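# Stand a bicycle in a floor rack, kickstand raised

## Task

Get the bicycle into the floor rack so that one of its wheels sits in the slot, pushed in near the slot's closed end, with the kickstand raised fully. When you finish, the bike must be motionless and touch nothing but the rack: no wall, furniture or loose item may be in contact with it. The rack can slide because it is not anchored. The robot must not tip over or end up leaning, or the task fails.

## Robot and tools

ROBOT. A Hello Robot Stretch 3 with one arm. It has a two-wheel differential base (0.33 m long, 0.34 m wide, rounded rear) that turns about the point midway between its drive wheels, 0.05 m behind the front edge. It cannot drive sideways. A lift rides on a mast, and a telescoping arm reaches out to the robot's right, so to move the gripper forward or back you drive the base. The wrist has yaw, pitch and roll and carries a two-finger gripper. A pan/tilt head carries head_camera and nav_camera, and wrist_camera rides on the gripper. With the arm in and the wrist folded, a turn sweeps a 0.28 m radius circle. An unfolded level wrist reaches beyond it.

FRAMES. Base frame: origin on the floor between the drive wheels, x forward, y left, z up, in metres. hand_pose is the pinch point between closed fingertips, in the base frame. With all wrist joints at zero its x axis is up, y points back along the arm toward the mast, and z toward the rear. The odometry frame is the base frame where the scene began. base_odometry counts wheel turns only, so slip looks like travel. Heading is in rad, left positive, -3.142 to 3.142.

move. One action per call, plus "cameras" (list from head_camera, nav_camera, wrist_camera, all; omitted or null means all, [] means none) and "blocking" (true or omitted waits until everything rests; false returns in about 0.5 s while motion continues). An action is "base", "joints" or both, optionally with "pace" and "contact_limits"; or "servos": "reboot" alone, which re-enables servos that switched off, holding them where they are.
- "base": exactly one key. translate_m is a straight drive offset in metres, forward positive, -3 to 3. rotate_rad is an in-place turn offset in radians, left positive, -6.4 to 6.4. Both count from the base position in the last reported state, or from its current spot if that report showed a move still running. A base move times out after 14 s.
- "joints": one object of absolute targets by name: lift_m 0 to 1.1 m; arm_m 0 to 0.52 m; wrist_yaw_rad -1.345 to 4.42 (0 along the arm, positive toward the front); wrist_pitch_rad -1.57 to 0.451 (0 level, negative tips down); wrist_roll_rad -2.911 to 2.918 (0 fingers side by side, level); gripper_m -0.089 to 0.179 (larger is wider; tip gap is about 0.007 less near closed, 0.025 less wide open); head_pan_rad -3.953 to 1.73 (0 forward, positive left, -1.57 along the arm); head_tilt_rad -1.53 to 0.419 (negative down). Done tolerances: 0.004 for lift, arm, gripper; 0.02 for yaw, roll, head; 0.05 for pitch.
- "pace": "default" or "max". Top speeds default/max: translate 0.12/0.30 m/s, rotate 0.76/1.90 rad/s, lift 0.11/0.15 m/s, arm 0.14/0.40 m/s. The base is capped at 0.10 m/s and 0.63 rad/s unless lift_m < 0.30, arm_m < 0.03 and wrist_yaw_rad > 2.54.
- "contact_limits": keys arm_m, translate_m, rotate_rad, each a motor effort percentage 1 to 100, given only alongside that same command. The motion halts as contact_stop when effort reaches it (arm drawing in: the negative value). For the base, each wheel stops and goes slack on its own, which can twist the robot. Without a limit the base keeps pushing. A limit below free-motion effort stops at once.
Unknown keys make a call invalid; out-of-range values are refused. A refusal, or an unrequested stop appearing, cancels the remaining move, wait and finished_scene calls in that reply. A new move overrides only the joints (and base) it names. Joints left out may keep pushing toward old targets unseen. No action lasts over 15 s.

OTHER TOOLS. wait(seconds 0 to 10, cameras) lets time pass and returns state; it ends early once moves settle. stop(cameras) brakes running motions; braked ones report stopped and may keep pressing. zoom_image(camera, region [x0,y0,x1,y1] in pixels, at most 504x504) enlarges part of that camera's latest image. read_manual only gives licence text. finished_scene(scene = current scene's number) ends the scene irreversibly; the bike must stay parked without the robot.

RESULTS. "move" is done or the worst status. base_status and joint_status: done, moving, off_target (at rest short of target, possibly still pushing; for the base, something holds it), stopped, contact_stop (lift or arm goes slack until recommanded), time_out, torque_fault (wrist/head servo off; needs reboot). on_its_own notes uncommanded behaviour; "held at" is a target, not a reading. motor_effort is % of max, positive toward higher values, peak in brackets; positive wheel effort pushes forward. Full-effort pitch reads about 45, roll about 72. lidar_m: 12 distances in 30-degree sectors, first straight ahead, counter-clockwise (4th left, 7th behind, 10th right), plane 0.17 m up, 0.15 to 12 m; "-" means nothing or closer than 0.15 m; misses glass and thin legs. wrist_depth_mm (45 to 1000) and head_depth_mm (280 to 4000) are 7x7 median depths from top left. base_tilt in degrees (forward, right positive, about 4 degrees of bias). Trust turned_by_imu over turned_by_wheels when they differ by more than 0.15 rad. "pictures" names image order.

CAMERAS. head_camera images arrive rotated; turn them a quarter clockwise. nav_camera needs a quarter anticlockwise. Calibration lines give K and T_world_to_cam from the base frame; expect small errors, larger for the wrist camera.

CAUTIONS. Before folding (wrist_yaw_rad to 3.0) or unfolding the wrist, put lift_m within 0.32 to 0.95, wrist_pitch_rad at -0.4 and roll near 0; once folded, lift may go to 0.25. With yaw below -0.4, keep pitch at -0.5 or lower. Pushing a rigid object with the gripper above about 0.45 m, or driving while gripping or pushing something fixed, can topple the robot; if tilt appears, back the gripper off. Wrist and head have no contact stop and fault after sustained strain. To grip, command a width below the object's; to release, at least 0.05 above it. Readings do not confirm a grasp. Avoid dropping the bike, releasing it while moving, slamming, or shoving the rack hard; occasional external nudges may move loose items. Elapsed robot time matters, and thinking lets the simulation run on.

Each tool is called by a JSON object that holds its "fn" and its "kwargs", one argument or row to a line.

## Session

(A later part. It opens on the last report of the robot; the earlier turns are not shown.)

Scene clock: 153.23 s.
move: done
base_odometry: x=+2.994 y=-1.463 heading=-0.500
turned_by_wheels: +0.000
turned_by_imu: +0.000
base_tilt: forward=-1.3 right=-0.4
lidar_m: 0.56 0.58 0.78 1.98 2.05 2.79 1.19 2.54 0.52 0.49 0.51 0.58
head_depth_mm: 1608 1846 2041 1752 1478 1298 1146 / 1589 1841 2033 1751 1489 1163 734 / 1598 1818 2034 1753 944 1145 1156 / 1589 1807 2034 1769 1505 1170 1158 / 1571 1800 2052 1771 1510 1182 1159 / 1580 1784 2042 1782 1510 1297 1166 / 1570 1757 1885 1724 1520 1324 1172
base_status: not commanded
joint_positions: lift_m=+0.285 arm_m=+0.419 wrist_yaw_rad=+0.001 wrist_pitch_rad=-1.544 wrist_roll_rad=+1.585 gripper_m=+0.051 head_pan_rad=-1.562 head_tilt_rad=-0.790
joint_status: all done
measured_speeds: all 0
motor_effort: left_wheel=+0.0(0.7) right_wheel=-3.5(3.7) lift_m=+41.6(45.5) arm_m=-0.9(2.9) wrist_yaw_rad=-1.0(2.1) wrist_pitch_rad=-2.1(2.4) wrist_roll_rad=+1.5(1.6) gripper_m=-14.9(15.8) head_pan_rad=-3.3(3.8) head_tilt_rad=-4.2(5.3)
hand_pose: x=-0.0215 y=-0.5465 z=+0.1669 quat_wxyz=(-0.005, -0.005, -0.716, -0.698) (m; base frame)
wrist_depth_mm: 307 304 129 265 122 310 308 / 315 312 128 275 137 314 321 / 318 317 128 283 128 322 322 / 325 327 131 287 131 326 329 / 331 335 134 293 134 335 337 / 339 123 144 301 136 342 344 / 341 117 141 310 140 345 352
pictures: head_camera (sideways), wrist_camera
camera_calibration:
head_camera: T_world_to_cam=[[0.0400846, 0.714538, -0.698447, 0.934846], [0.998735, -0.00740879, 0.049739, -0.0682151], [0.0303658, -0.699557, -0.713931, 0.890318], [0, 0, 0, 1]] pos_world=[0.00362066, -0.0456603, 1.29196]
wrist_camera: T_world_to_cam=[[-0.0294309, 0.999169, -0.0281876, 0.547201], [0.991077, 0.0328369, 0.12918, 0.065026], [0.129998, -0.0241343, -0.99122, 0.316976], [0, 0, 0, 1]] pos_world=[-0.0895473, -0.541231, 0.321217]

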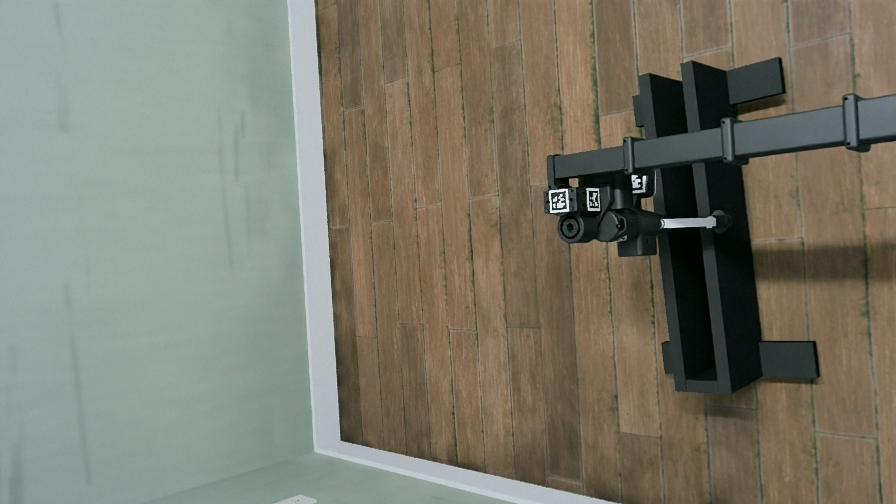

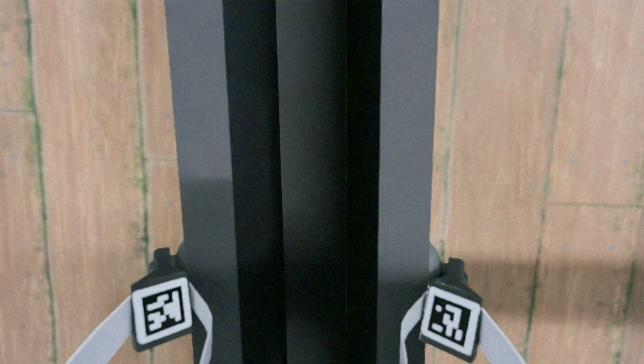

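{"fn": "move", "kwargs": {
  "joints": {"head_pan_rad": -3.15, "head_tilt_rad": -0.65},
  "cameras": ["head_camera", "nav_camera"]
}}

Scene clock: 159.83 s.
move: done
base_odometry: x=+2.994 y=-1.463 heading=-0.500
turned_by_wheels: +0.000
turned_by_imu: +0.000
base_tilt: forward=-1.3 right=-0.4
lidar_m: 0.56 0.58 0.78 1.98 2.05 2.79 1.20 2.53 0.52 0.49 0.50 0.58
head_depth_mm: 3706 3702 2620 2012 1648 1393 1205 / 3760 3764 2654 2045 1651 1402 1206 / 3715 3771 2532 2040 1668 1412 1212 / 3724 3868 1972 1924 1682 1403 1214 / 3668 3854 2482 1672 1642 1416 1228 / 3681 3861 2742 2092 1697 1415 1229 / 3590 3819 2796 2097 1687 1430 1236
base_status: not commanded
joint_positions: lift_m=+0.285 arm_m=+0.419 wrist_yaw_rad=+0.001 wrist_pitch_rad=-1.544 wrist_roll_rad=+1.585 gripper_m=+0.051 head_pan_rad=-3.142 head_tilt_rad=-0.655
joint_status: all done
measured_speeds: all 0
motor_effort: left_wheel=+0.4(0.7) right_wheel=-3.3(3.7) lift_m=+41.8(42.5) arm_m=+4.6(4.9) wrist_yaw_rad=-1.1(1.8) wrist_pitch_rad=-2.0(2.4) wrist_roll_rad=+1.2(1.7) gripper_m=-15.0(16.0) head_pan_rad=-4.0(7.6) head_tilt_rad=+3.0(4.7)
hand_pose: x=-0.0215 y=-0.5465 z=+0.1669 quat_wxyz=(-0.005, -0.005, -0.716, -0.698) (m; base frame)
wrist_depth_mm: 308 303 129 269 122 313 313 / 310 316 128 273 137 318 315 / 319 319 128 282 128 321 323 / 324 327 131 287 131 330 332 / 332 332 134 295 134 338 339 / 340 121 144 300 136 343 344 / 344 117 141 310 139 350 353
pictures: head_camera (sideways), nav_camera (sideways)
camera_calibration:
head_camera: T_world_to_cam=[[0.614073, -0.0464241, -0.787883, 1.04791], [-0.0094692, -0.99863, 0.0514616, -0.0643165], [-0.789193, -0.0241405, -0.613671, 0.764906], [0, 0, 0, 1]] pos_world=[-0.0404441, 0.00288509, 1.29834]
nav_camera: T_world_to_cam=[[-0.613499, -0.00407133, 0.789685, -0.980368], [-0.0457728, 0.998489, -0.0304126, 0.0924297], [-0.788368, -0.0548042, -0.612758, 0.758401], [0, 0, 0, 1]] pos_world=[0.000675322, -0.0547178, 1.24171]

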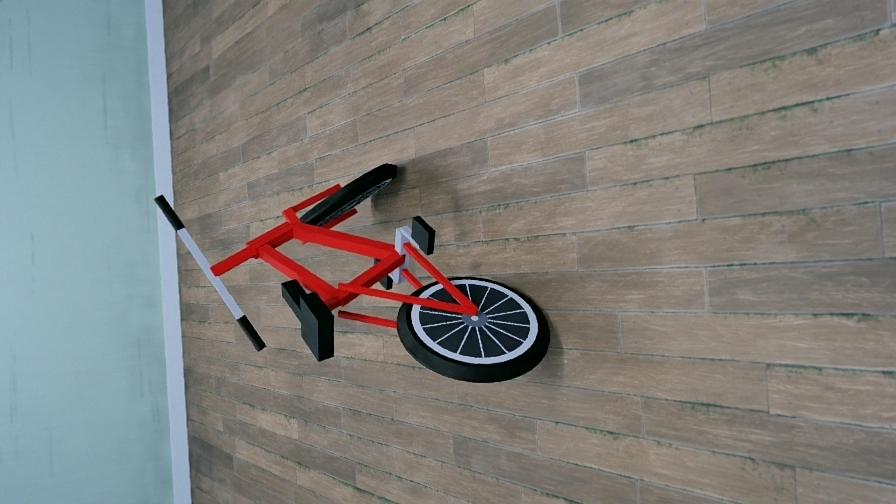

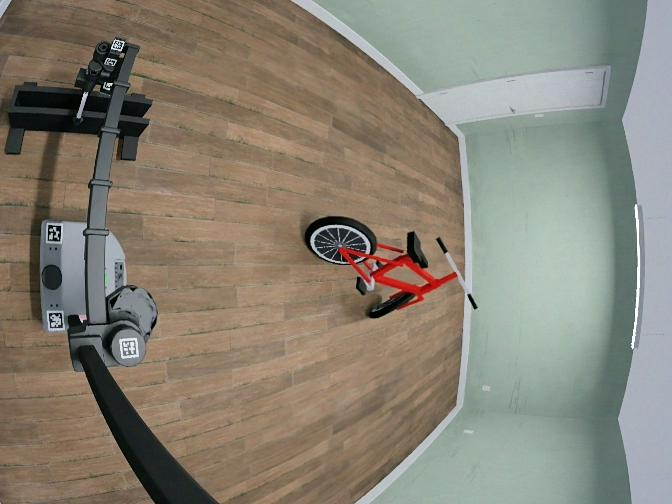

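{"fn": "move", "kwargs": {
  "base": {"translate_m": -0.72},
  "joints": {"wrist_roll_rad": 2.1, "head_pan_rad": -2.4},
  "cameras": ["head_camera", "wrist_camera", "nav_camera"]
}}

Scene clock: 184.83 s.
move: done
base_odometry: x=+2.362 y=-1.118 heading=-0.499
turned_by_wheels: +0.000
turned_by_imu: -0.001
base_tilt: forward=-1.3 right=-0.5
lidar_m: 1.27 1.32 1.79 1.97 2.04 2.77 0.60 0.52 1.85 1.78 1.82 1.32
head_depth_mm: 3190 3463 2632 2014 1644 1062 1135 / 3195 3414 2627 2041 1646 1049 1100 / 2726 3093 2642 2037 1674 1401 1185 / 2431 2689 2668 2089 1676 1407 1213 / 2198 2413 2574 2081 1692 1414 1226 / 1998 2167 2352 2076 1696 1432 1222 / 1805 1950 2122 2105 1711 1425 852
base_status: done
joint_positions: lift_m=+0.285 arm_m=+0.419 wrist_yaw_rad=-0.004 wrist_pitch_rad=-1.550 wrist_roll_rad=+2.105 gripper_m=+0.050 head_pan_rad=-2.408 head_tilt_rad=-0.655
joint_status: all done
measured_speeds: all 0
motor_effort: left_wheel=+5.1(5.6) right_wheel=-11.1(14.9) lift_m=+15.1(42.3) arm_m=+16.1(16.8) wrist_yaw_rad=+3.5(7.0) wrist_pitch_rad=-1.0(3.0) wrist_roll_rad=-1.6(9.6) gripper_m=-10.0(15.6) head_pan_rad=+3.8(7.7) head_tilt_rad=+2.2(3.0)
hand_pose: x=-0.0214 y=-0.5450 z=+0.1670 quat_wxyz=(-0.190, -0.186, -0.689, -0.675) (m; base frame)
wrist_depth_mm: 305 309 304 304 167 309 310 / 317 317 310 310 161 318 319 / 321 323 163 318 169 325 328 / 327 326 166 322 183 331 330 / 335 334 168 326 336 342 337 / 338 339 171 335 145 347 353 / 346 116 177 347 125 356 355
pictures: head_camera (sideways), nav_camera (sideways), wrist_camera
camera_calibration:
head_camera: T_world_to_cam=[[0.486844, 0.37634, -0.788258, 1.04918], [0.661612, -0.748078, 0.0514673, -0.0684176], [-0.57031, -0.546578, -0.613188, 0.762942], [0, 0, 0, 1]] pos_world=[-0.0304051, -0.0290216, 1.29837]
nav_camera: T_world_to_cam=[[-0.452608, -0.413462, 0.79006, -0.981838], [-0.70254, 0.710995, -0.0303846, 0.0963994], [-0.549166, -0.568801, -0.612276, 0.756315], [0, 0, 0, 1]] pos_world=[0.038679, -0.0442998, 1.24171]
wrist_camera: T_world_to_cam=[[0.47531, 0.879585, -0.0202688, 0.489963], [0.872497, -0.468263, 0.139564, -0.212581], [0.113268, -0.0840207, -0.990006, 0.2839], [0, 0, 0, 1]] pos_world=[-0.0795642, -0.506655, 0.320663]

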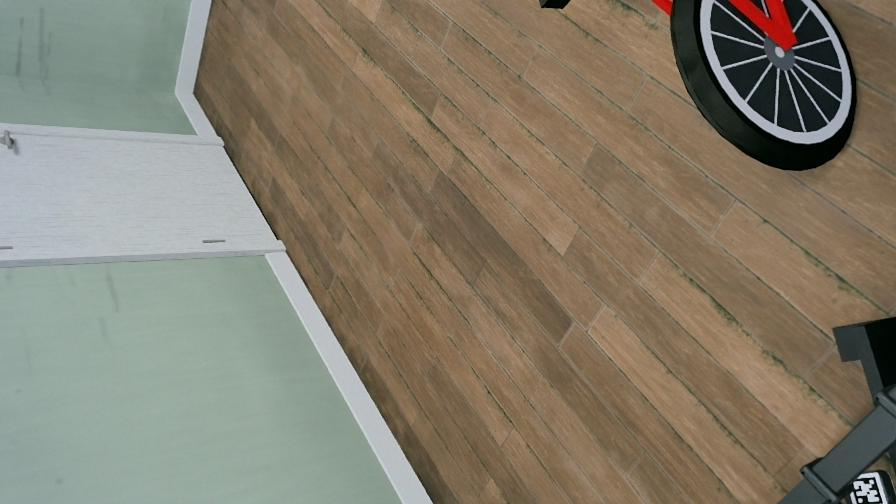

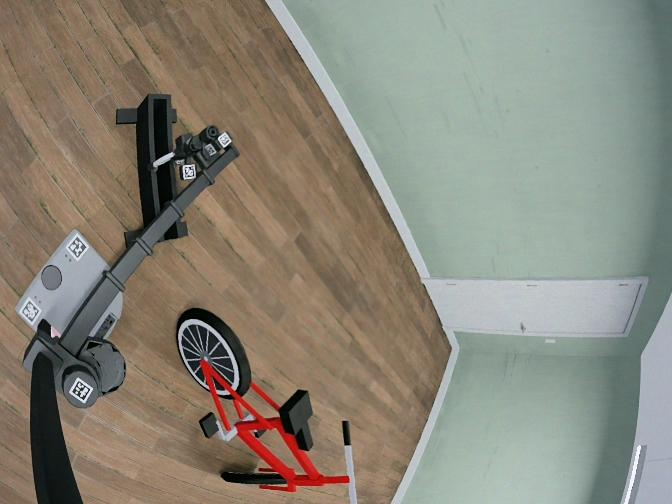

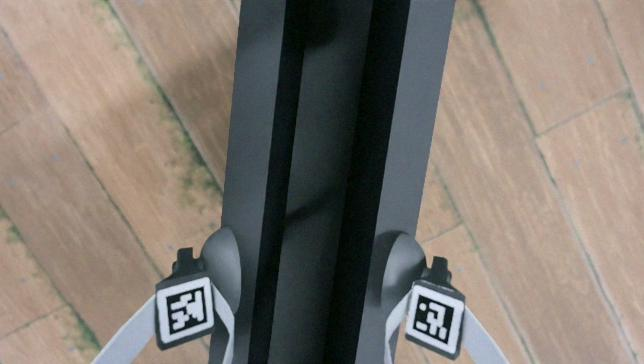

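{"fn": "move", "kwargs": {
  "joints": {"head_pan_rad": -2.15, "head_tilt_rad": -0.95},
  "cameras": ["head_camera", "nav_camera"]
}}

Scene clock: 189.10 s.
move: done
base_odometry: x=+2.362 y=-1.118 heading=-0.499
turned_by_wheels: +0.000
turned_by_imu: +0.000
base_tilt: forward=-1.3 right=-0.5
lidar_m: 1.27 1.32 1.79 1.97 2.04 2.77 0.60 0.52 1.85 1.78 1.82 1.33
head_depth_mm: 2453 2087 1777 1545 1114 1221 671 / 2386 2101 1775 1546 1364 1226 1004 / 2267 2086 1785 1569 1381 1236 686 / 2109 2134 1790 1565 1385 771 968 / 1956 2079 1805 1575 1391 1208 1130 / 1845 2035 1805 1581 991 1214 1126 / 1714 1959 1825 1585 1181 1225 1137
base_status: not commanded
joint_positions: lift_m=+0.285 arm_m=+0.419 wrist_yaw_rad=-0.004 wrist_pitch_rad=-1.550 wrist_roll_rad=+2.105 gripper_m=+0.050 head_pan_rad=-2.158 head_tilt_rad=-0.938
joint_status: all done
measured_speeds: all 0
motor_effort: left_wheel=+4.4(5.5) right_wheel=-11.4(11.4) lift_m=+17.2(17.2) arm_m=+15.8(16.5) wrist_yaw_rad=+4.7(4.7) wrist_pitch_rad=-1.0(1.2) wrist_roll_rad=-2.3(2.3) gripper_m=-10.4(10.9) head_pan_rad=+3.8(7.1) head_tilt_rad=-5.8(6.9)
hand_pose: x=-0.0214 y=-0.5450 z=+0.1670 quat_wxyz=(-0.190, -0.186, -0.689, -0.675) (m; base frame)
wrist_depth_mm: 308 304 308 307 167 314 314 / 317 312 313 308 161 316 318 / 320 320 163 317 169 324 325 / 328 330 167 322 184 331 331 / 333 334 167 328 333 341 341 / 344 339 171 337 145 344 349 / 346 116 177 340 125 356 351
pictures: head_camera (sideways), nav_camera (sideways)
camera_calibration:
head_camera: T_world_to_cam=[[0.487109, 0.647763, -0.585772, 0.785304], [0.818239, -0.572969, 0.0468144, -0.0632973], [-0.305305, -0.502105, -0.809123, 1.01615], [0, 0, 0, 1]] pos_world=[-0.0205015, -0.0347459, 1.28516]
nav_camera: T_world_to_cam=[[-0.445051, -0.675708, 0.587663, -0.718131], [-0.850775, 0.52385, -0.0419773, 0.112383], [-0.279483, -0.518652, -0.808016, 1.00924], [0, 0, 0, 1]] pos_world=[0.0580728, -0.0206756, 1.24222]

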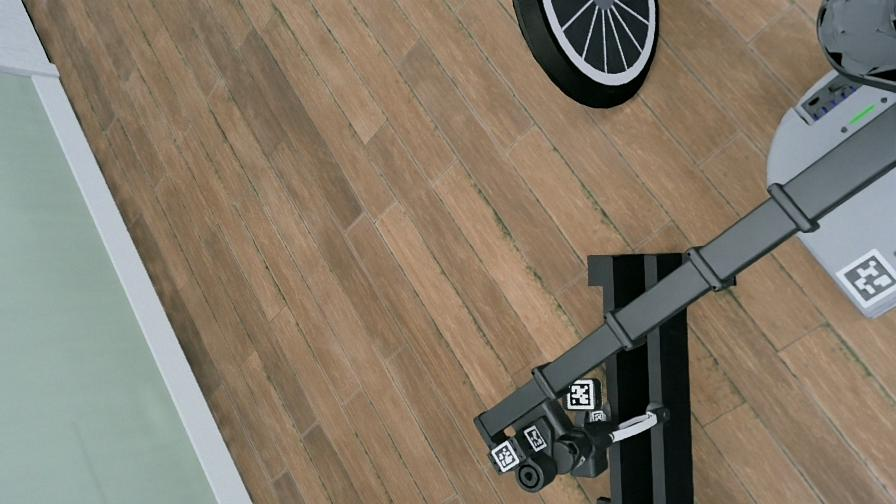

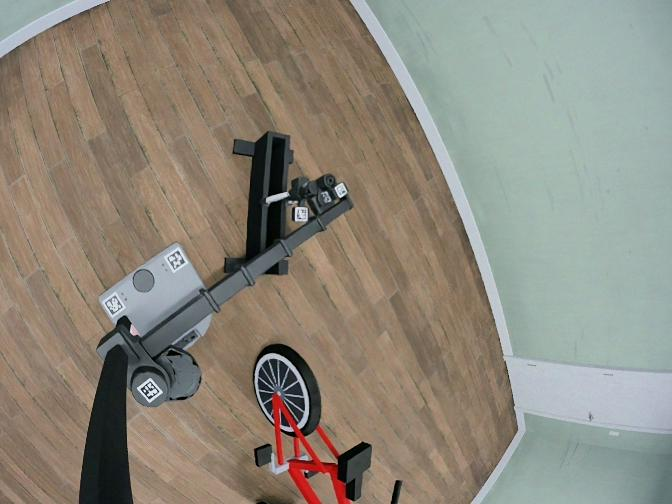

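{"fn": "move", "kwargs": {
  "joints": {"gripper_m": 0.17},
  "cameras": []
}}

{"fn": "move", "kwargs": {
  "joints": {"lift_m": 0.245},
  "cameras": ["wrist_camera"]
}}

Scene clock: 201.43 s.
move: done
base_odometry: x=+2.362 y=-1.118 heading=-0.500
turned_by_wheels: +0.000
turned_by_imu: +0.000
base_tilt: forward=-1.3 right=-0.4
lidar_m: 1.27 1.31 1.79 1.97 2.03 2.77 0.60 0.52 1.85 1.78 1.82 1.32
head_depth_mm: 2459 2069 1761 1540 1114 1228 670 / 2376 2082 1780 1563 1355 1223 1003 / 2266 2105 1789 1552 1379 1240 687 / 2119 2088 1795 1560 1384 771 966 / 1955 2089 1802 1561 1389 1205 1132 / 1826 2022 1802 1574 985 1214 1132 / 1710 1937 1834 1580 998 1225 1127
base_status: not commanded
joint_positions: lift_m=+0.285 arm_m=+0.419 wrist_yaw_rad=-0.002 wrist_pitch_rad=-1.551 wrist_roll_rad=+2.105 gripper_m=+0.170 head_pan_rad=-2.158 head_tilt_rad=-0.938
joint_status: all done
measured_speeds: all 0
motor_effort: left_wheel=+4.6(5.3) right_wheel=-6.0(11.4) lift_m=+23.9(23.9) arm_m=+16.1(16.5) wrist_yaw_rad=+2.0(4.2) wrist_pitch_rad=-0.8(1.2) wrist_roll_rad=-2.0(2.3) gripper_m=+0.4(82.2) head_pan_rad=+4.2(4.5) head_tilt_rad=-5.8(6.2)
hand_pose: x=-0.0214 y=-0.5446 z=+0.1670 quat_wxyz=(-0.189, -0.186, -0.688, -0.675) (m; base frame)
wrist_depth_mm: 304 306 307 306 168 311 311 / 313 316 159 308 161 314 319 / 316 322 162 317 171 325 324 / 327 328 165 322 182 334 334 / 329 335 169 330 178 341 341 / - 341 178 331 339 138 347 / 118 346 176 345 351 119 113
pictures: none
No camera images: "cameras" was empty.

Scene clock: 202.60 s.
move: done
base_odometry: x=+2.362 y=-1.118 heading=-0.500
turned_by_wheels: +0.000
turned_by_imu: +0.000
base_tilt: forward=-1.3 right=-0.5
lidar_m: 1.27 1.31 1.79 1.97 2.04 2.77 0.60 0.52 1.85 1.78 1.82 1.32
head_depth_mm: 2462 2093 1757 1547 1114 1225 705 / 2372 2086 1775 1545 1346 1230 1002 / 2286 2088 1806 1551 1375 1232 729 / 2127 2104 1788 1561 1385 1174 969 / 1975 2093 1797 1571 1388 1199 1121 / 1829 2046 1816 1580 1017 1207 1135 / 1723 1956 1826 1578 1184 1233 1130
base_status: not commanded
joint_positions: lift_m=+0.245 arm_m=+0.419 wrist_yaw_rad=-0.002 wrist_pitch_rad=-1.551 wrist_roll_rad=+2.105 gripper_m=+0.170 head_pan_rad=-2.158 head_tilt_rad=-0.938
joint_status: all done
measured_speeds: all 0
motor_effort: left_wheel=+4.6(5.1) right_wheel=-5.6(5.9) lift_m=+18.6(25.8) arm_m=+15.4(16.4) wrist_yaw_rad=+2.9(3.2) wrist_pitch_rad=-0.6(1.0) wrist_roll_rad=-1.8(2.3) gripper_m=+0.3(1.4) head_pan_rad=+4.5(4.5) head_tilt_rad=-4.7(6.3)
hand_pose: x=-0.0214 y=-0.5446 z=+0.1270 quat_wxyz=(-0.189, -0.186, -0.688, -0.675) (m; base frame)
wrist_depth_mm: 270 271 116 265 144 272 276 / 275 272 120 272 136 278 280 / 281 277 122 277 124 285 283 / 284 284 124 279 126 289 292 / 289 291 128 288 128 294 296 / - 294 130 290 131 138 303 / 115 304 133 301 142 119 305
pictures: wrist_camera
camera_calibration:
wrist_camera: T_world_to_cam=[[0.473838, 0.88041, -0.018884, 0.489055], [0.873279, -0.467022, 0.138834, -0.206002], [0.113412, -0.0822757, -0.990136, 0.245336], [0, 0, 0, 1]] pos_world=[-0.0796596, -0.50659, 0.280751]

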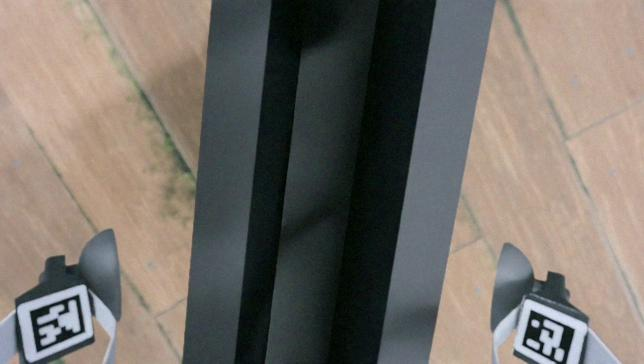

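{"fn": "move", "kwargs": {
  "joints": {"wrist_roll_rad": 2.23},
  "cameras": []
}}

{"fn": "move", "kwargs": {
  "joints": {"gripper_m": 0.02},
  "cameras": []
}}

{"fn": "move", "kwargs": {
  "joints": {"lift_m": 0.26},
  "cameras": []
}}

{"fn": "move", "kwargs": {
  "base": {"translate_m": -0.13},
  "joints": {"wrist_roll_rad": 2.16, "arm_m": 0.345},
  "cameras": ["head_camera", "nav_camera", "wrist_camera"]
}}

Scene clock: 208.27 s.
move: done
base_odometry: x=+2.362 y=-1.118 heading=-0.500
turned_by_wheels: +0.000
turned_by_imu: +0.000
base_tilt: forward=-1.4 right=-0.5
lidar_m: 1.27 1.31 1.78 1.97 2.03 2.77 0.60 0.52 1.85 1.78 1.83 1.32
head_depth_mm: 2449 2088 1766 1543 1117 1222 703 / 2375 2100 1777 1549 1353 1233 1006 / 2315 2086 1804 1557 1370 1234 728 / 2105 2119 1795 1567 1381 1171 968 / 1950 2075 1802 1565 1395 1187 1124 / 1829 2021 1812 1578 1020 1207 1129 / 1714 1944 1814 1572 1181 1227 1133
base_status: not commanded
joint_positions: lift_m=+0.245 arm_m=+0.419 wrist_yaw_rad=-0.002 wrist_pitch_rad=-1.551 wrist_roll_rad=+2.225 gripper_m=+0.170 head_pan_rad=-2.158 head_tilt_rad=-0.938
joint_status: all done
measured_speeds: all 0
motor_effort: left_wheel=+4.8(5.0) right_wheel=-5.4(5.8) lift_m=+21.0(21.7) arm_m=+13.8(16.0) wrist_yaw_rad=+2.2(2.8) wrist_pitch_rad=-0.8(1.0) wrist_roll_rad=+1.8(2.2) gripper_m=+1.2(1.2) head_pan_rad=+4.5(5.0) head_tilt_rad=-5.0(6.2)
hand_pose: x=-0.0214 y=-0.5446 z=+0.1270 quat_wxyz=(-0.230, -0.226, -0.676, -0.663) (m; base frame)
wrist_depth_mm: 270 268 131 265 118 272 272 / 272 272 120 271 121 278 278 / 281 280 123 275 123 286 285 / 284 282 133 286 126 291 292 / 288 290 127 290 128 297 298 / - 297 130 293 131 138 304 / 114 307 135 298 157 119 307
pictures: none
No camera images: "cameras" was empty.

Scene clock: 210.27 s.
move: done
base_odometry: x=+2.362 y=-1.118 heading=-0.500
turned_by_wheels: +0.000
turned_by_imu: +0.000
base_tilt: forward=-1.3 right=-0.5
lidar_m: 1.27 1.31 1.79 1.97 2.03 2.76 0.60 0.52 1.85 1.78 1.83 1.32
head_depth_mm: 2501 2070 1760 1539 1112 1214 707 / 2384 2071 1772 1552 1353 1230 1003 / 2252 2111 1798 1553 1378 1230 727 / 2108 2107 1801 1565 1384 1175 969 / 1960 2090 1792 1573 1386 1192 1125 / 1833 2043 1808 1574 1018 1206 1134 / 1724 1970 1834 1582 1185 1231 1135
base_status: not commanded
joint_positions: lift_m=+0.245 arm_m=+0.419 wrist_yaw_rad=-0.002 wrist_pitch_rad=-1.556 wrist_roll_rad=+2.225 gripper_m=+0.021 head_pan_rad=-2.158 head_tilt_rad=-0.938
joint_status: all done
measured_speeds: all 0
motor_effort: left_wheel=+4.7(5.2) right_wheel=-5.5(5.8) lift_m=+22.1(22.4) arm_m=+15.4(16.2) wrist_yaw_rad=+3.3(3.3) wrist_pitch_rad=-0.1(1.0) wrist_roll_rad=+1.4(1.9) gripper_m=-26.9(98.9) head_pan_rad=+4.0(4.8) head_tilt_rad=-5.4(6.3)
hand_pose: x=-0.0214 y=-0.5434 z=+0.1271 quat_wxyz=(-0.229, -0.226, -0.674, -0.665) (m; base frame)
wrist_depth_mm: 267 268 136 265 119 275 276 / 272 274 120 273 122 281 278 / 280 279 123 282 124 288 286 / 286 286 126 282 126 291 294 / 292 288 128 291 129 298 297 / 299 122 130 294 131 304 303 / 302 118 140 302 134 307 309
pictures: none
No camera images: "cameras" was empty.

Scene clock: 211.10 s.
move: done
base_odometry: x=+2.362 y=-1.118 heading=-0.500
turned_by_wheels: +0.000
turned_by_imu: +0.000
base_tilt: forward=-1.3 right=-0.5
lidar_m: 1.27 1.31 1.79 1.97 2.04 2.77 0.60 0.52 0.41 0.43 1.83 1.32
head_depth_mm: 2464 2076 1765 1542 1111 1228 694 / 2362 2067 1785 1552 1357 1228 1005 / 2275 2100 1761 1551 1379 1234 715 / 2113 2098 1792 1555 1383 1126 969 / 1973 2105 1801 1570 1387 1202 1128 / 1820 2044 1816 1560 1012 1214 1127 / 1727 1938 1825 1585 1177 1219 1130
base_status: not commanded
joint_positions: lift_m=+0.260 arm_m=+0.419 wrist_yaw_rad=-0.001 wrist_pitch_rad=-1.543 wrist_roll_rad=+2.227 gripper_m=+0.024 head_pan_rad=-2.158 head_tilt_rad=-0.938
joint_status: all done
measured_speeds: all 0
motor_effort: left_wheel=+3.4(5.2) right_wheel=-4.2(5.7) lift_m=+41.7(44.8) arm_m=+15.7(15.8) wrist_yaw_rad=+1.6(2.5) wrist_pitch_rad=-2.2(3.2) wrist_roll_rad=+1.2(1.7) gripper_m=-13.9(27.6) head_pan_rad=+3.4(4.8) head_tilt_rad=-5.7(6.2)
hand_pose: x=-0.0214 y=-0.5467 z=+0.1419 quat_wxyz=(-0.231, -0.225, -0.678, -0.660) (m; base frame)
wrist_depth_mm: 284 280 123 270 123 287 291 / 287 288 124 275 125 290 289 / 294 296 128 282 128 296 296 / 301 301 130 288 131 301 304 / 303 305 134 297 135 309 312 / 314 122 145 300 136 317 316 / 319 117 141 311 128 321 324
pictures: none
No camera images: "cameras" was empty.

Scene clock: 213.50 s.
move: done
base_odometry: x=+2.248 y=-1.056 heading=-0.500
turned_by_wheels: +0.000
turned_by_imu: +0.000
base_tilt: forward=-1.3 right=-0.4
lidar_m: 1.40 1.45 1.97 1.97 2.04 0.93 0.51 0.41 0.36 0.38 1.84 1.46
head_depth_mm: 2475 2072 1773 1550 1033 1180 693 / 2370 2097 1790 1554 1061 1183 1006 / 2292 2099 1785 1554 1377 1213 714 / 2110 2114 1797 1564 1375 793 970 / 1953 2097 1811 1556 1391 1189 1133 / 1842 2039 1814 1579 912 1189 1127 / 1716 1946 1807 1581 1376 1190 1132
base_status: done
joint_positions: lift_m=+0.260 arm_m=+0.345 wrist_yaw_rad=+0.000 wrist_pitch_rad=-1.541 wrist_roll_rad=+2.160 gripper_m=+0.024 head_pan_rad=-2.158 head_tilt_rad=-0.938
joint_status: all done
measured_speeds: all 0
motor_effort: left_wheel=+1.1(3.8) right_wheel=-3.5(9.1) lift_m=+39.9(42.2) arm_m=-14.9(20.5) wrist_yaw_rad=+0.5(2.7) wrist_pitch_rad=-2.6(3.2) wrist_roll_rad=+0.1(5.3) gripper_m=-14.1(15.6) head_pan_rad=+3.3(4.7) head_tilt_rad=-5.6(6.0)
hand_pose: x=-0.0214 y=-0.4731 z=+0.1419 quat_wxyz=(-0.208, -0.202, -0.686, -0.667) (m; base frame)
wrist_depth_mm: 282 285 121 270 122 285 284 / 286 291 124 277 125 289 289 / 291 292 127 283 128 297 299 / 301 302 130 287 131 302 302 / 307 306 134 296 134 308 311 / 311 124 144 304 136 318 317 / 322 117 141 314 128 320 323
pictures: head_camera (sideways), nav_camera (sideways), wrist_camera
camera_calibration:
head_camera: T_world_to_cam=[[0.487101, 0.648108, -0.585397, 0.784816], [0.818366, -0.572788, 0.0468036, -0.063284], [-0.304974, -0.501867, -0.809395, 1.0165], [0, 0, 0, 1]] pos_world=[-0.0204887, -0.034746, 1.28514]
nav_camera: T_world_to_cam=[[-0.445037, -0.676043, 0.587288, -0.717643], [-0.850892, 0.523659, -0.0419938, 0.112405], [-0.279149, -0.518408, -0.808288, 1.00959], [0, 0, 0, 1]] pos_world=[0.0580931, -0.0206399, 1.24222]
wrist_camera: T_world_to_cam=[[0.518821, 0.854462, -0.0268171, 0.416238], [0.847775, -0.510217, 0.144759, -0.19647], [0.110008, -0.0978388, -0.989104, 0.25832], [0, 0, 0, 1]] pos_world=[-0.0778084, -0.430628, 0.295108]

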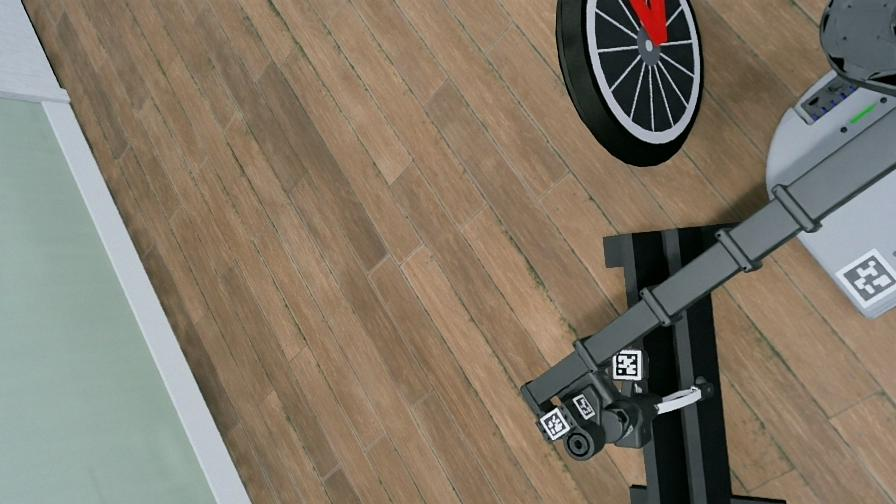

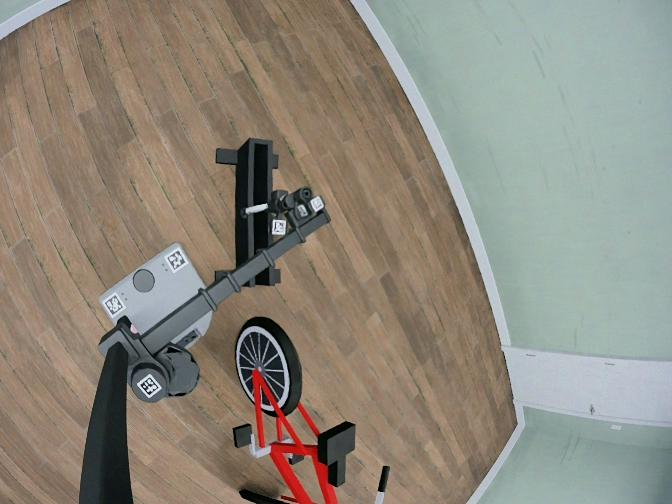

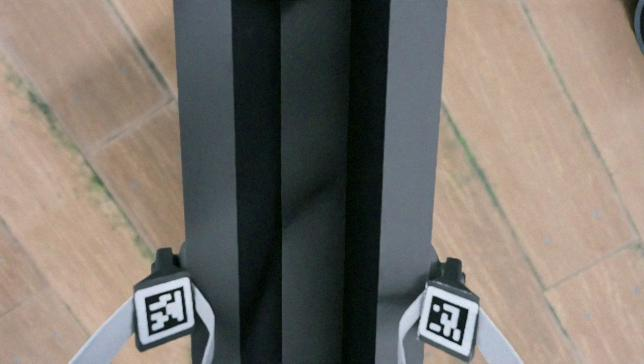

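{"fn": "move", "kwargs": {
  "base": {"translate_m": -0.028},
  "joints": {"wrist_roll_rad": 2.125, "arm_m": 0.31},
  "cameras": []
}}

{"fn": "move", "kwargs": {
  "joints": {"lift_m": 0.242},
  "cameras": []
}}

{"fn": "move", "kwargs": {
  "joints": {"gripper_m": 0.17},
  "cameras": []
}}

{"fn": "move", "kwargs": {
  "joints": {"lift_m": 0.45},
  "cameras": ["head_camera", "nav_camera", "wrist_camera"]
}}

Scene clock: 225.13 s.
move: done
base_odometry: x=+2.223 y=-1.042 heading=-0.499
turned_by_wheels: +0.000
turned_by_imu: +0.000
base_tilt: forward=-1.3 right=-0.4
lidar_m: 1.43 1.47 2.01 1.97 2.04 0.91 0.49 0.38 0.34 0.35 1.84 1.49
head_depth_mm: 2457 2073 1758 1537 1035 1172 693 / 2388 2082 1786 1557 1372 1175 1007 / 2276 2117 1792 1562 1382 1208 715 / 2115 2112 1802 1555 1375 1091 968 / 1971 2071 1799 1563 1391 1151 1125 / 1825 2029 1803 1577 893 1104 1129 / 1727 1964 1819 1584 1398 1163 1136
base_status: done
joint_positions: lift_m=+0.260 arm_m=+0.310 wrist_yaw_rad=+0.000 wrist_pitch_rad=-1.542 wrist_roll_rad=+2.125 gripper_m=+0.024 head_pan_rad=-2.158 head_tilt_rad=-0.938
joint_status: all done
measured_speeds: all 0
motor_effort: left_wheel=+0.1(3.8) right_wheel=-3.5(8.4) lift_m=+36.5(38.3) arm_m=-14.1(24.5) wrist_yaw_rad=-0.7(1.5) wrist_pitch_rad=-2.6(2.9) wrist_roll_rad=-0.2(4.9) gripper_m=-15.0(15.4) head_pan_rad=+3.4(4.5) head_tilt_rad=-5.1(5.9)
hand_pose: x=-0.0214 y=-0.4380 z=+0.1419 quat_wxyz=(-0.196, -0.191, -0.690, -0.670) (m; base frame)
wrist_depth_mm: 281 281 122 272 122 284 282 / 291 289 125 275 125 292 289 / 296 296 128 280 129 295 298 / 300 302 131 286 132 307 302 / 309 307 134 296 135 309 311 / 316 122 144 302 136 315 317 / 321 117 141 312 127 324 326
pictures: none
No camera images: "cameras" was empty.

Scene clock: 225.97 s.
move: contact_stop
base_odometry: x=+2.223 y=-1.042 heading=-0.499
turned_by_wheels: +0.000
turned_by_imu: +0.000
base_tilt: forward=-1.3 right=-0.5
lidar_m: 1.43 1.48 2.01 1.97 2.04 0.90 0.49 0.38 1.85 1.78 1.83 1.49
head_depth_mm: 2477 2060 1767 1535 1040 1172 704 / 2377 2072 1795 1552 1369 1170 1005 / 2294 2087 1803 1561 1377 1214 723 / 2098 2105 1800 1563 1378 1100 972 / 1981 2094 1800 1568 1381 1153 1125 / 1825 2025 1804 1577 903 1103 1126 / 1720 1955 1837 1568 1396 1165 1128
base_status: not commanded
joint_positions: lift_m=+0.248 arm_m=+0.310 wrist_yaw_rad=+0.000 wrist_pitch_rad=-1.550 wrist_roll_rad=+2.125 gripper_m=+0.024 head_pan_rad=-2.158 head_tilt_rad=-0.938
joint_status: lift_m contact_stop (moved -0.012 of -0.018)
measured_speeds: translate_m=+0.000 rotate_rad=+0.000 lift_m=+0.001 arm_m=+0.000 wrist_yaw_rad=+0.000 wrist_pitch_rad=+0.000 wrist_roll_rad=+0.000 head_pan_rad=+0.000 head_tilt_rad=+0.000
on_its_own: lift_m is slack since a contact_stop (your +0.242 is given up)
motor_effort: left_wheel=+0.4(0.7) right_wheel=-2.6(3.5) lift_m=+24.5(35.6) arm_m=-12.8(14.7) wrist_yaw_rad=+0.6(1.5) wrist_pitch_rad=-0.9(2.6) wrist_roll_rad=-0.2(0.5) gripper_m=-14.9(15.7) head_pan_rad=+4.6(4.9) head_tilt_rad=-4.8(5.8)
hand_pose: x=-0.0214 y=-0.4360 z=+0.1304 quat_wxyz=(-0.195, -0.192, -0.687, -0.673) (m; base frame)
wrist_depth_mm: 272 269 123 268 121 277 276 / 279 278 124 276 125 283 279 / 282 283 127 281 128 288 288 / 290 292 130 285 130 292 293 / 297 294 132 292 133 301 301 / 300 122 134 302 134 312 307 / 308 118 152 306 127 311 314
pictures: none
No camera images: "cameras" was empty.

not run: a stop that you did not command came earlier in this reply.

not run: a stop that you did not command came earlier in this reply.

{"fn": "move", "kwargs": {
  "joints": {"gripper_m": 0.17},
  "cameras": []
}}

{"fn": "move", "kwargs": {
  "joints": {"lift_m": 0.45},
  "cameras": ["head_camera", "nav_camera", "wrist_camera"]
}}

Scene clock: 230.53 s.
move: done
base_odometry: x=+2.223 y=-1.042 heading=-0.499
turned_by_wheels: +0.000
turned_by_imu: +0.000
base_tilt: forward=-1.3 right=-0.4
lidar_m: 1.43 1.48 2.01 1.97 2.04 0.90 0.49 0.38 1.84 1.78 1.84 1.49
head_depth_mm: 2467 2108 1766 1542 1037 1171 703 / 2388 2083 1780 1546 1370 1173 1005 / 2270 2106 1775 1547 1371 1214 726 / 2110 2097 1805 1555 1375 1104 970 / 1954 2091 1790 1558 1382 1156 1121 / 1824 2032 1812 1565 903 1097 1135 / 1713 1954 1818 1585 1402 1163 1136
base_status: not commanded
joint_positions: lift_m=+0.248 arm_m=+0.310 wrist_yaw_rad=+0.000 wrist_pitch_rad=-1.547 wrist_roll_rad=+2.125 gripper_m=+0.170 head_pan_rad=-2.158 head_tilt_rad=-0.938
joint_status: all done
measured_speeds: all 0
on_its_own: lift_m is slack since a contact_stop (your +0.242 is given up)
motor_effort: left_wheel=+0.6(0.9) right_wheel=-2.6(3.0) lift_m=+26.4(26.9) arm_m=-7.9(10.3) wrist_yaw_rad=-0.2(1.4) wrist_pitch_rad=-1.6(1.8) wrist_roll_rad=-0.5(0.5) gripper_m=+0.8(81.5) head_pan_rad=+4.0(5.0) head_tilt_rad=-5.2(5.9)
hand_pose: x=-0.0214 y=-0.4366 z=+0.1304 quat_wxyz=(-0.195, -0.191, -0.688, -0.672) (m; base frame)
wrist_depth_mm: 272 272 142 269 121 274 274 / 279 279 123 278 123 281 282 / 285 284 126 280 126 288 288 / 290 291 146 283 129 294 292 / 295 296 131 291 132 299 298 / - 303 149 299 135 138 303 / 114 306 150 304 312 120 312
pictures: none
No camera images: "cameras" was empty.

Scene clock: 233.20 s.
move: done
base_odometry: x=+2.223 y=-1.042 heading=-0.499
turned_by_wheels: +0.000
turned_by_imu: +0.000
base_tilt: forward=-1.3 right=-0.5
lidar_m: 1.43 1.48 2.01 1.97 2.04 0.90 0.48 0.38 1.85 1.78 1.83 1.48
head_depth_mm: 2476 2077 1779 1543 1033 1172 938 / 2390 2073 1781 1553 1375 1165 1004 / 2295 2115 1784 1558 1378 1196 550 / 2127 2085 1794 1568 1377 600 983 / 1964 2080 1806 1568 1326 1177 1124 / 1836 2022 1819 1578 785 1177 1127 / 1719 1941 1826 1578 785 1163 1126
base_status: not commanded
joint_positions: lift_m=+0.450 arm_m=+0.310 wrist_yaw_rad=+0.000 wrist_pitch_rad=-1.547 wrist_roll_rad=+2.125 gripper_m=+0.170 head_pan_rad=-2.158 head_tilt_rad=-0.938
joint_status: all done
measured_speeds: all 0
motor_effort: left_wheel=+0.0(0.9) right_wheel=-2.7(3.0) lift_m=+33.3(39.2) arm_m=-4.1(8.1) wrist_yaw_rad=+0.3(1.4) wrist_pitch_rad=-1.8(1.8) wrist_roll_rad=-0.1(0.5) gripper_m=+1.5(1.5) head_pan_rad=+3.2(4.7) head_tilt_rad=-5.2(6.0)
hand_pose: x=-0.0214 y=-0.4366 z=+0.3320 quat_wxyz=(-0.195, -0.191, -0.688, -0.672) (m; base frame)
wrist_depth_mm: 471 466 465 447 474 373 316 / 473 476 475 467 480 426 324 / 483 479 496 478 489 489 497 / 495 490 500 483 502 495 504 / 502 508 507 481 517 507 515 / - 516 521 513 518 138 526 / 117 528 530 510 537 119 528
pictures: head_camera (sideways), nav_camera (sideways), wrist_camera
camera_calibration:
head_camera: T_world_to_cam=[[0.48708, 0.648368, -0.585125, 0.784462], [0.818472, -0.572637, 0.0467958, -0.0632744], [-0.304724, -0.501702, -0.809592, 1.01675], [0, 0, 0, 1]] pos_world=[-0.0204787, -0.0347466, 1.28513]
nav_camera: T_world_to_cam=[[-0.445011, -0.676296, 0.587017, -0.717289], [-0.850989, 0.5235, -0.0420057, 0.112421], [-0.278895, -0.518238, -0.808484, 1.00984], [0, 0, 0, 1]] pos_world=[0.0581083, -0.0206129, 1.24223]
wrist_camera: T_world_to_cam=[[0.488755, 0.872134, -0.0223842, 0.395795], [0.865155, -0.481221, 0.141184, -0.191162], [0.11236, -0.0883704, -0.98973, 0.454299], [0, 0, 0, 1]] pos_world=[-0.0791068, -0.39703, 0.485483]

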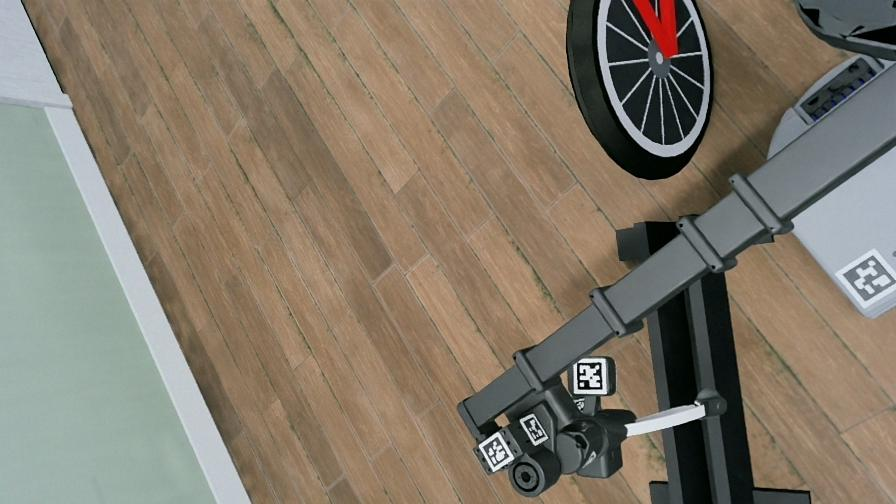

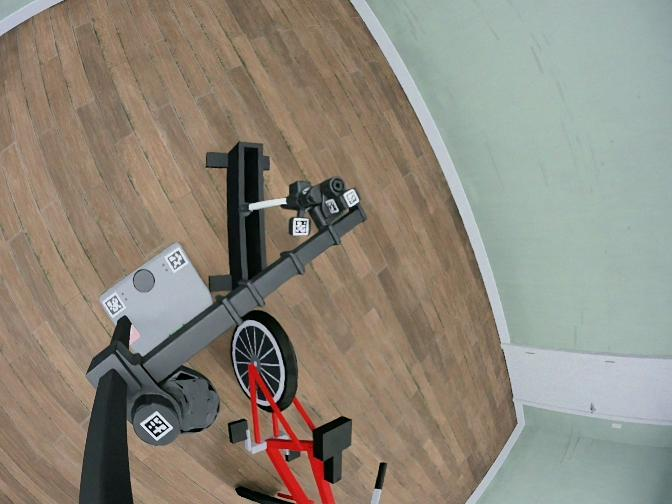

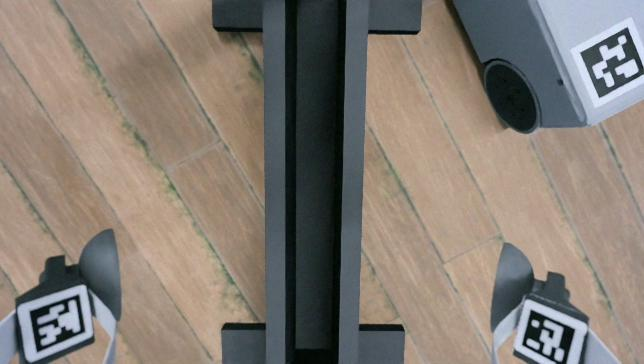

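{"fn": "move", "kwargs": {
  "base": {"rotate_rad": -0.355},
  "joints": {"arm_m": 0.0, "head_pan_rad": 0.0, "head_tilt_rad": -0.6},
  "cameras": []
}}

{"fn": "move", "kwargs": {
  "base": {"translate_m": 0.61},
  "cameras": []
}}

{"fn": "move", "kwargs": {
  "base": {"rotate_rad": -1.06},
  "cameras": ["nav_camera"]
}}

{"fn": "move", "kwargs": {
  "base": {"translate_m": 0.595},
  "cameras": []
}}

{"fn": "move", "kwargs": {
  "base": {"rotate_rad": -1.284},
  "joints": {"head_pan_rad": -0.7},
  "cameras": ["nav_camera"]
}}

Scene clock: 251.57 s.
move: done
base_odometry: x=+2.223 y=-1.042 heading=-0.854
turned_by_wheels: -0.355
turned_by_imu: -0.348
base_tilt: forward=-1.3 right=-0.5
lidar_m: 1.44 1.43 1.57 1.98 1.97 2.16 0.90 0.43 0.38 1.79 1.78 1.77
head_depth_mm: 1515 1697 1934 2083 1732 1443 1233 / 1446 1606 1817 1999 1724 1436 1241 / 1375 1533 1720 1957 1750 1445 1243 / 1333 1468 1637 1842 1745 1465 1239 / 1279 1406 1564 1753 1762 1457 1249 / 1234 1354 1495 1665 1783 1472 1258 / 1189 1295 1426 1583 1708 1478 1265
base_status: done
joint_positions: lift_m=+0.450 arm_m=+0.000 wrist_yaw_rad=+0.000 wrist_pitch_rad=-1.547 wrist_roll_rad=+2.125 gripper_m=+0.170 head_pan_rad=-0.008 head_tilt_rad=-0.606
joint_status: all done
measured_speeds: all 0
motor_effort: left_wheel=+3.8(9.6) right_wheel=-4.1(8.3) lift_m=+30.1(34.5) arm_m=-15.4(23.3) wrist_yaw_rad=-1.1(1.7) wrist_pitch_rad=-1.8(1.9) wrist_roll_rad=-0.2(0.4) gripper_m=+0.2(1.4) head_pan_rad=+3.8(8.8) head_tilt_rad=+2.7(6.0)
hand_pose: x=-0.0214 y=-0.1266 z=+0.3320 quat_wxyz=(-0.195, -0.191, -0.688, -0.672) (m; base frame)
wrist_depth_mm: 371 471 316 318 318 316 321 / 356 471 325 323 320 322 327 / 368 492 331 329 328 330 486 / 498 495 498 335 336 497 504 / 391 355 510 342 521 512 507 / - 352 529 523 529 137 531 / 117 360 529 527 535 119 533
pictures: none
No camera images: "cameras" was empty.

Scene clock: 258.80 s.
move: done
base_odometry: x=+2.624 y=-1.502 heading=-0.854
turned_by_wheels: +0.000
turned_by_imu: +0.003
base_tilt: forward=-1.3 right=-0.5
lidar_m: 0.86 0.86 0.95 1.48 2.19 2.40 1.06 0.87 1.93 1.57 1.56 1.07
head_depth_mm: 886 993 1127 1311 1552 1438 1225 / 852 948 1066 1227 1434 1440 1230 / 813 906 1015 1153 1332 1456 1247 / 782 865 961 1087 1254 1395 1244 / 754 824 920 1032 1178 1358 1242 / 724 795 877 981 1111 1277 1255 / 700 764 842 933 1058 1202 1267
base_status: done
joint_positions: lift_m=+0.450 arm_m=+0.000 wrist_yaw_rad=+0.000 wrist_pitch_rad=-1.547 wrist_roll_rad=+2.125 gripper_m=+0.170 head_pan_rad=-0.008 head_tilt_rad=-0.606
joint_status: not commanded
measured_speeds: all 0
motor_effort: left_wheel=+2.8(8.9) right_wheel=+0.2(3.7) lift_m=+21.1(30.4) arm_m=-14.0(15.8) wrist_yaw_rad=+1.0(1.7) wrist_pitch_rad=-1.5(2.0) wrist_roll_rad=-0.1(0.4) gripper_m=+0.6(1.8) head_pan_rad=+4.0(4.8) head_tilt_rad=+2.5(3.4)
hand_pose: x=-0.0214 y=-0.1266 z=+0.3320 quat_wxyz=(-0.195, -0.191, -0.688, -0.672) (m; base frame)
wrist_depth_mm: 475 476 315 313 318 314 319 / 476 487 321 322 324 323 323 / 465 479 329 326 325 325 491 / 502 501 503 333 330 498 503 / 497 507 502 343 504 504 508 / - 515 520 524 529 138 532 / 118 521 545 539 534 118 530
pictures: none
No camera images: "cameras" was empty.

Scene clock: 261.60 s.
move: done
base_odometry: x=+2.624 y=-1.502 heading=-1.914
turned_by_wheels: -1.060
turned_by_imu: -1.040
base_tilt: forward=-1.3 right=-0.5
lidar_m: 1.56 1.07 0.87 0.86 0.95 1.47 2.18 2.39 1.07 0.86 1.94 1.57
head_depth_mm: 1302 1442 1604 1809 1713 1426 1229 / 1320 1456 1629 1861 1723 1446 1231 / 1333 1456 1646 1869 1739 1440 1242 / 1344 1485 1666 1901 1763 1443 1250 / 1353 1509 1684 1923 1768 1468 1256 / 1375 1520 1706 1959 1780 1478 1257 / 1384 1547 1734 1943 1774 1470 1267
base_status: done
joint_positions: lift_m=+0.450 arm_m=+0.000 wrist_yaw_rad=+0.000 wrist_pitch_rad=-1.547 wrist_roll_rad=+2.125 gripper_m=+0.170 head_pan_rad=-0.008 head_tilt_rad=-0.606
joint_status: not commanded
measured_speeds: all 0
motor_effort: left_wheel=+3.8(8.4) right_wheel=-4.9(8.5) lift_m=+18.4(21.4) arm_m=-14.6(15.5) wrist_yaw_rad=-0.2(1.8) wrist_pitch_rad=-1.7(1.9) wrist_roll_rad=-0.2(0.5) gripper_m=+0.4(1.3) head_pan_rad=+3.9(4.7) head_tilt_rad=+2.1(3.4)
hand_pose: x=-0.0214 y=-0.1266 z=+0.3320 quat_wxyz=(-0.195, -0.191, -0.688, -0.672) (m; base frame)
wrist_depth_mm: 463 467 314 313 318 316 320 / 477 482 324 321 322 322 326 / 490 485 329 331 324 326 489 / 495 506 501 336 332 492 497 / 504 505 511 344 505 510 514 / - 522 519 526 521 137 522 / 117 532 535 537 539 118 527
pictures: nav_camera (sideways)
camera_calibration:
nav_camera: T_world_to_cam=[[0.573422, -0.000583846, 0.81926, -1.02616], [0.0391171, -0.99884, -0.0280909, 0.0888911], [0.818326, 0.0481551, -0.572734, 0.696531], [0, 0, 0, 1]] pos_world=[0.0149579, 0.0546474, 1.24212]

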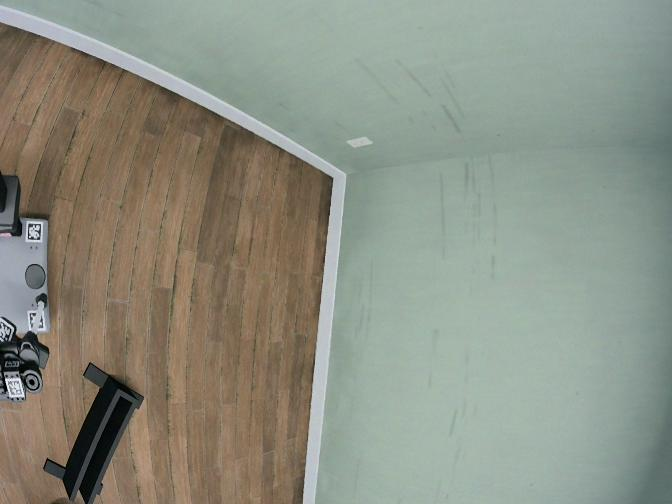

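Scene clock: 268.67 s.
move: done
base_odometry: x=+2.424 y=-2.063 heading=-1.914
turned_by_wheels: +0.000
turned_by_imu: +0.003
base_tilt: forward=-1.4 right=-0.5
lidar_m: 0.98 0.95 0.78 0.77 0.85 1.32 2.77 3.01 1.10 2.40 1.21 0.99
head_depth_mm: 804 889 988 1117 1285 1405 1231 / 809 894 995 1133 1301 1441 1237 / 815 905 1012 1147 1327 1443 1245 / 827 914 1025 1164 1346 1457 1245 / 839 926 1037 1182 1366 1454 1246 / 844 937 1057 1200 1393 1468 1262 / 853 943 1066 1212 1420 1480 1246
base_status: done
joint_positions: lift_m=+0.450 arm_m=+0.000 wrist_yaw_rad=+0.000 wrist_pitch_rad=-1.547 wrist_roll_rad=+2.125 gripper_m=+0.170 head_pan_rad=-0.008 head_tilt_rad=-0.606
joint_status: not commanded
measured_speeds: all 0
motor_effort: left_wheel=+3.4(8.4) right_wheel=+0.9(4.7) lift_m=+21.1(22.0) arm_m=-12.4(15.4) wrist_yaw_rad=+0.1(1.5) wrist_pitch_rad=-1.5(1.9) wrist_roll_rad=-0.2(0.4) gripper_m=+0.2(1.4) head_pan_rad=+4.0(4.9) head_tilt_rad=+2.6(3.4)
hand_pose: x=-0.0214 y=-0.1266 z=+0.3320 quat_wxyz=(-0.195, -0.191, -0.688, -0.672) (m; base frame)
wrist_depth_mm: 464 460 316 313 316 315 317 / 468 480 321 319 323 325 330 / 482 488 332 329 327 331 491 / 491 501 500 339 331 506 506 / 496 511 510 344 507 505 509 / - 528 512 532 525 137 527 / 117 528 537 529 542 118 535
pictures: none
No camera images: "cameras" was empty.

Scene clock: 271.80 s.
move: done
base_odometry: x=+2.424 y=-2.063 heading=+3.085
turned_by_wheels: -1.284
turned_by_imu: -1.260
base_tilt: forward=-1.3 right=-0.5
lidar_m: 1.49 1.04 0.98 1.00 0.81 0.77 0.78 1.02 2.39 2.82 1.10 3.94
head_depth_mm: 3922 - 2839 2038 1722 1438 1230 / 3854 - 1884 1727 1604 1397 1213 / 3723 - 2898 2186 1737 1411 1218 / 3540 3993 2958 2190 1745 1452 1247 / 3562 3773 2957 2211 1765 1461 1249 / 3388 3738 3003 2254 1763 1467 1249 / 3336 3601 3044 2263 1785 1477 1266
base_status: done
joint_positions: lift_m=+0.450 arm_m=+0.000 wrist_yaw_rad=+0.000 wrist_pitch_rad=-1.547 wrist_roll_rad=+2.125 gripper_m=+0.170 head_pan_rad=-0.692 head_tilt_rad=-0.606
joint_status: all done
measured_speeds: all 0
motor_effort: left_wheel=+4.3(8.9) right_wheel=-5.1(7.8) lift_m=+22.3(22.9) arm_m=-14.5(14.7) wrist_yaw_rad=-0.1(1.6) wrist_pitch_rad=-1.6(1.8) wrist_roll_rad=-0.2(0.5) gripper_m=+0.4(1.2) head_pan_rad=-4.2(6.8) head_tilt_rad=+2.7(3.2)
hand_pose: x=-0.0214 y=-0.1266 z=+0.3320 quat_wxyz=(-0.195, -0.191, -0.688, -0.672) (m; base frame)
wrist_depth_mm: 467 464 313 315 318 315 320 / 475 475 319 322 321 326 324 / 489 487 327 327 329 332 489 / 498 501 497 335 332 494 509 / 504 505 509 338 514 512 521 / - 521 515 528 520 137 535 / 118 531 536 535 539 119 529
pictures: nav_camera (sideways)
camera_calibration:
nav_camera: T_world_to_cam=[[0.444179, -0.362616, 0.819277, -1.0254], [-0.600549, -0.799095, -0.0280895, 0.0927913], [0.664866, -0.479539, -0.57271, 0.697436], [0, 0, 0, 1]] pos_world=[0.0474845, 0.0367716, 1.24212]

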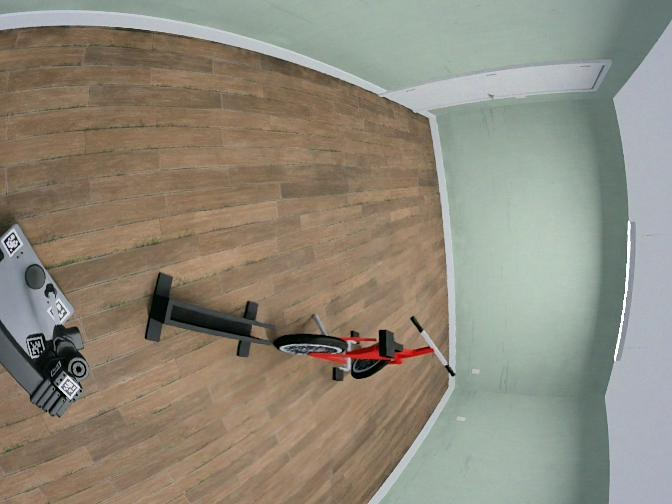

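{"fn": "move", "kwargs": {
  "joints": {"head_pan_rad": -0.75, "head_tilt_rad": -0.65},
  "cameras": ["head_camera"]
}}

Scene clock: 276.57 s.
move: done
base_odometry: x=+2.424 y=-2.063 heading=+3.085
turned_by_wheels: +0.000
turned_by_imu: +0.000
base_tilt: forward=-1.3 right=-0.5
lidar_m: 1.50 1.04 0.98 1.00 0.81 0.77 0.78 1.02 2.39 2.83 1.10 3.94
head_depth_mm: - 3859 2656 2037 1665 1403 1208 / 3969 3887 2053 1861 1631 1377 1211 / 3812 3904 2618 2024 1688 1379 1149 / 3644 3879 2738 2112 1691 1424 1220 / 3546 3782 2766 2100 1698 1426 1235 / 3492 3701 2797 2132 1715 1433 1234 / 3389 3630 2830 2137 1722 1448 1242
base_status: not commanded
joint_positions: lift_m=+0.450 arm_m=+0.000 wrist_yaw_rad=+0.000 wrist_pitch_rad=-1.547 wrist_roll_rad=+2.125 gripper_m=+0.170 head_pan_rad=-0.742 head_tilt_rad=-0.641
joint_status: all done
measured_speeds: all 0
motor_effort: left_wheel=+4.3(4.7) right_wheel=-5.0(5.2) lift_m=+22.6(23.8) arm_m=-15.0(15.8) wrist_yaw_rad=-0.1(1.5) wrist_pitch_rad=-1.8(1.8) wrist_roll_rad=+0.0(0.3) gripper_m=+1.2(1.2) head_pan_rad=-2.7(5.5) head_tilt_rad=-3.9(4.5)
hand_pose: x=-0.0214 y=-0.1266 z=+0.3320 quat_wxyz=(-0.195, -0.191, -0.688, -0.672) (m; base frame)
wrist_depth_mm: 464 465 316 316 314 315 318 / 478 474 320 318 320 325 321 / 477 489 328 328 327 331 490 / 502 500 502 334 331 507 502 / 505 508 511 343 508 513 505 / - 522 517 513 522 137 527 / 117 532 542 533 526 120 537
pictures: head_camera (sideways)
camera_calibration:
head_camera: T_world_to_cam=[[-0.413164, 0.441423, -0.796518, 1.06543], [0.680984, 0.730479, 0.0515896, -0.0686958], [0.604612, -0.521101, -0.60241, 0.741753], [0, 0, 0, 1]] pos_world=[0.038506, -0.0335972, 1.29902]

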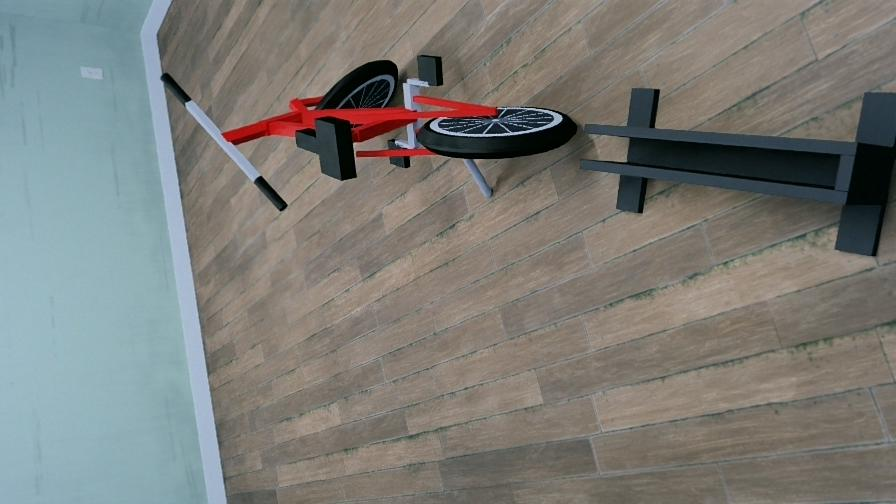

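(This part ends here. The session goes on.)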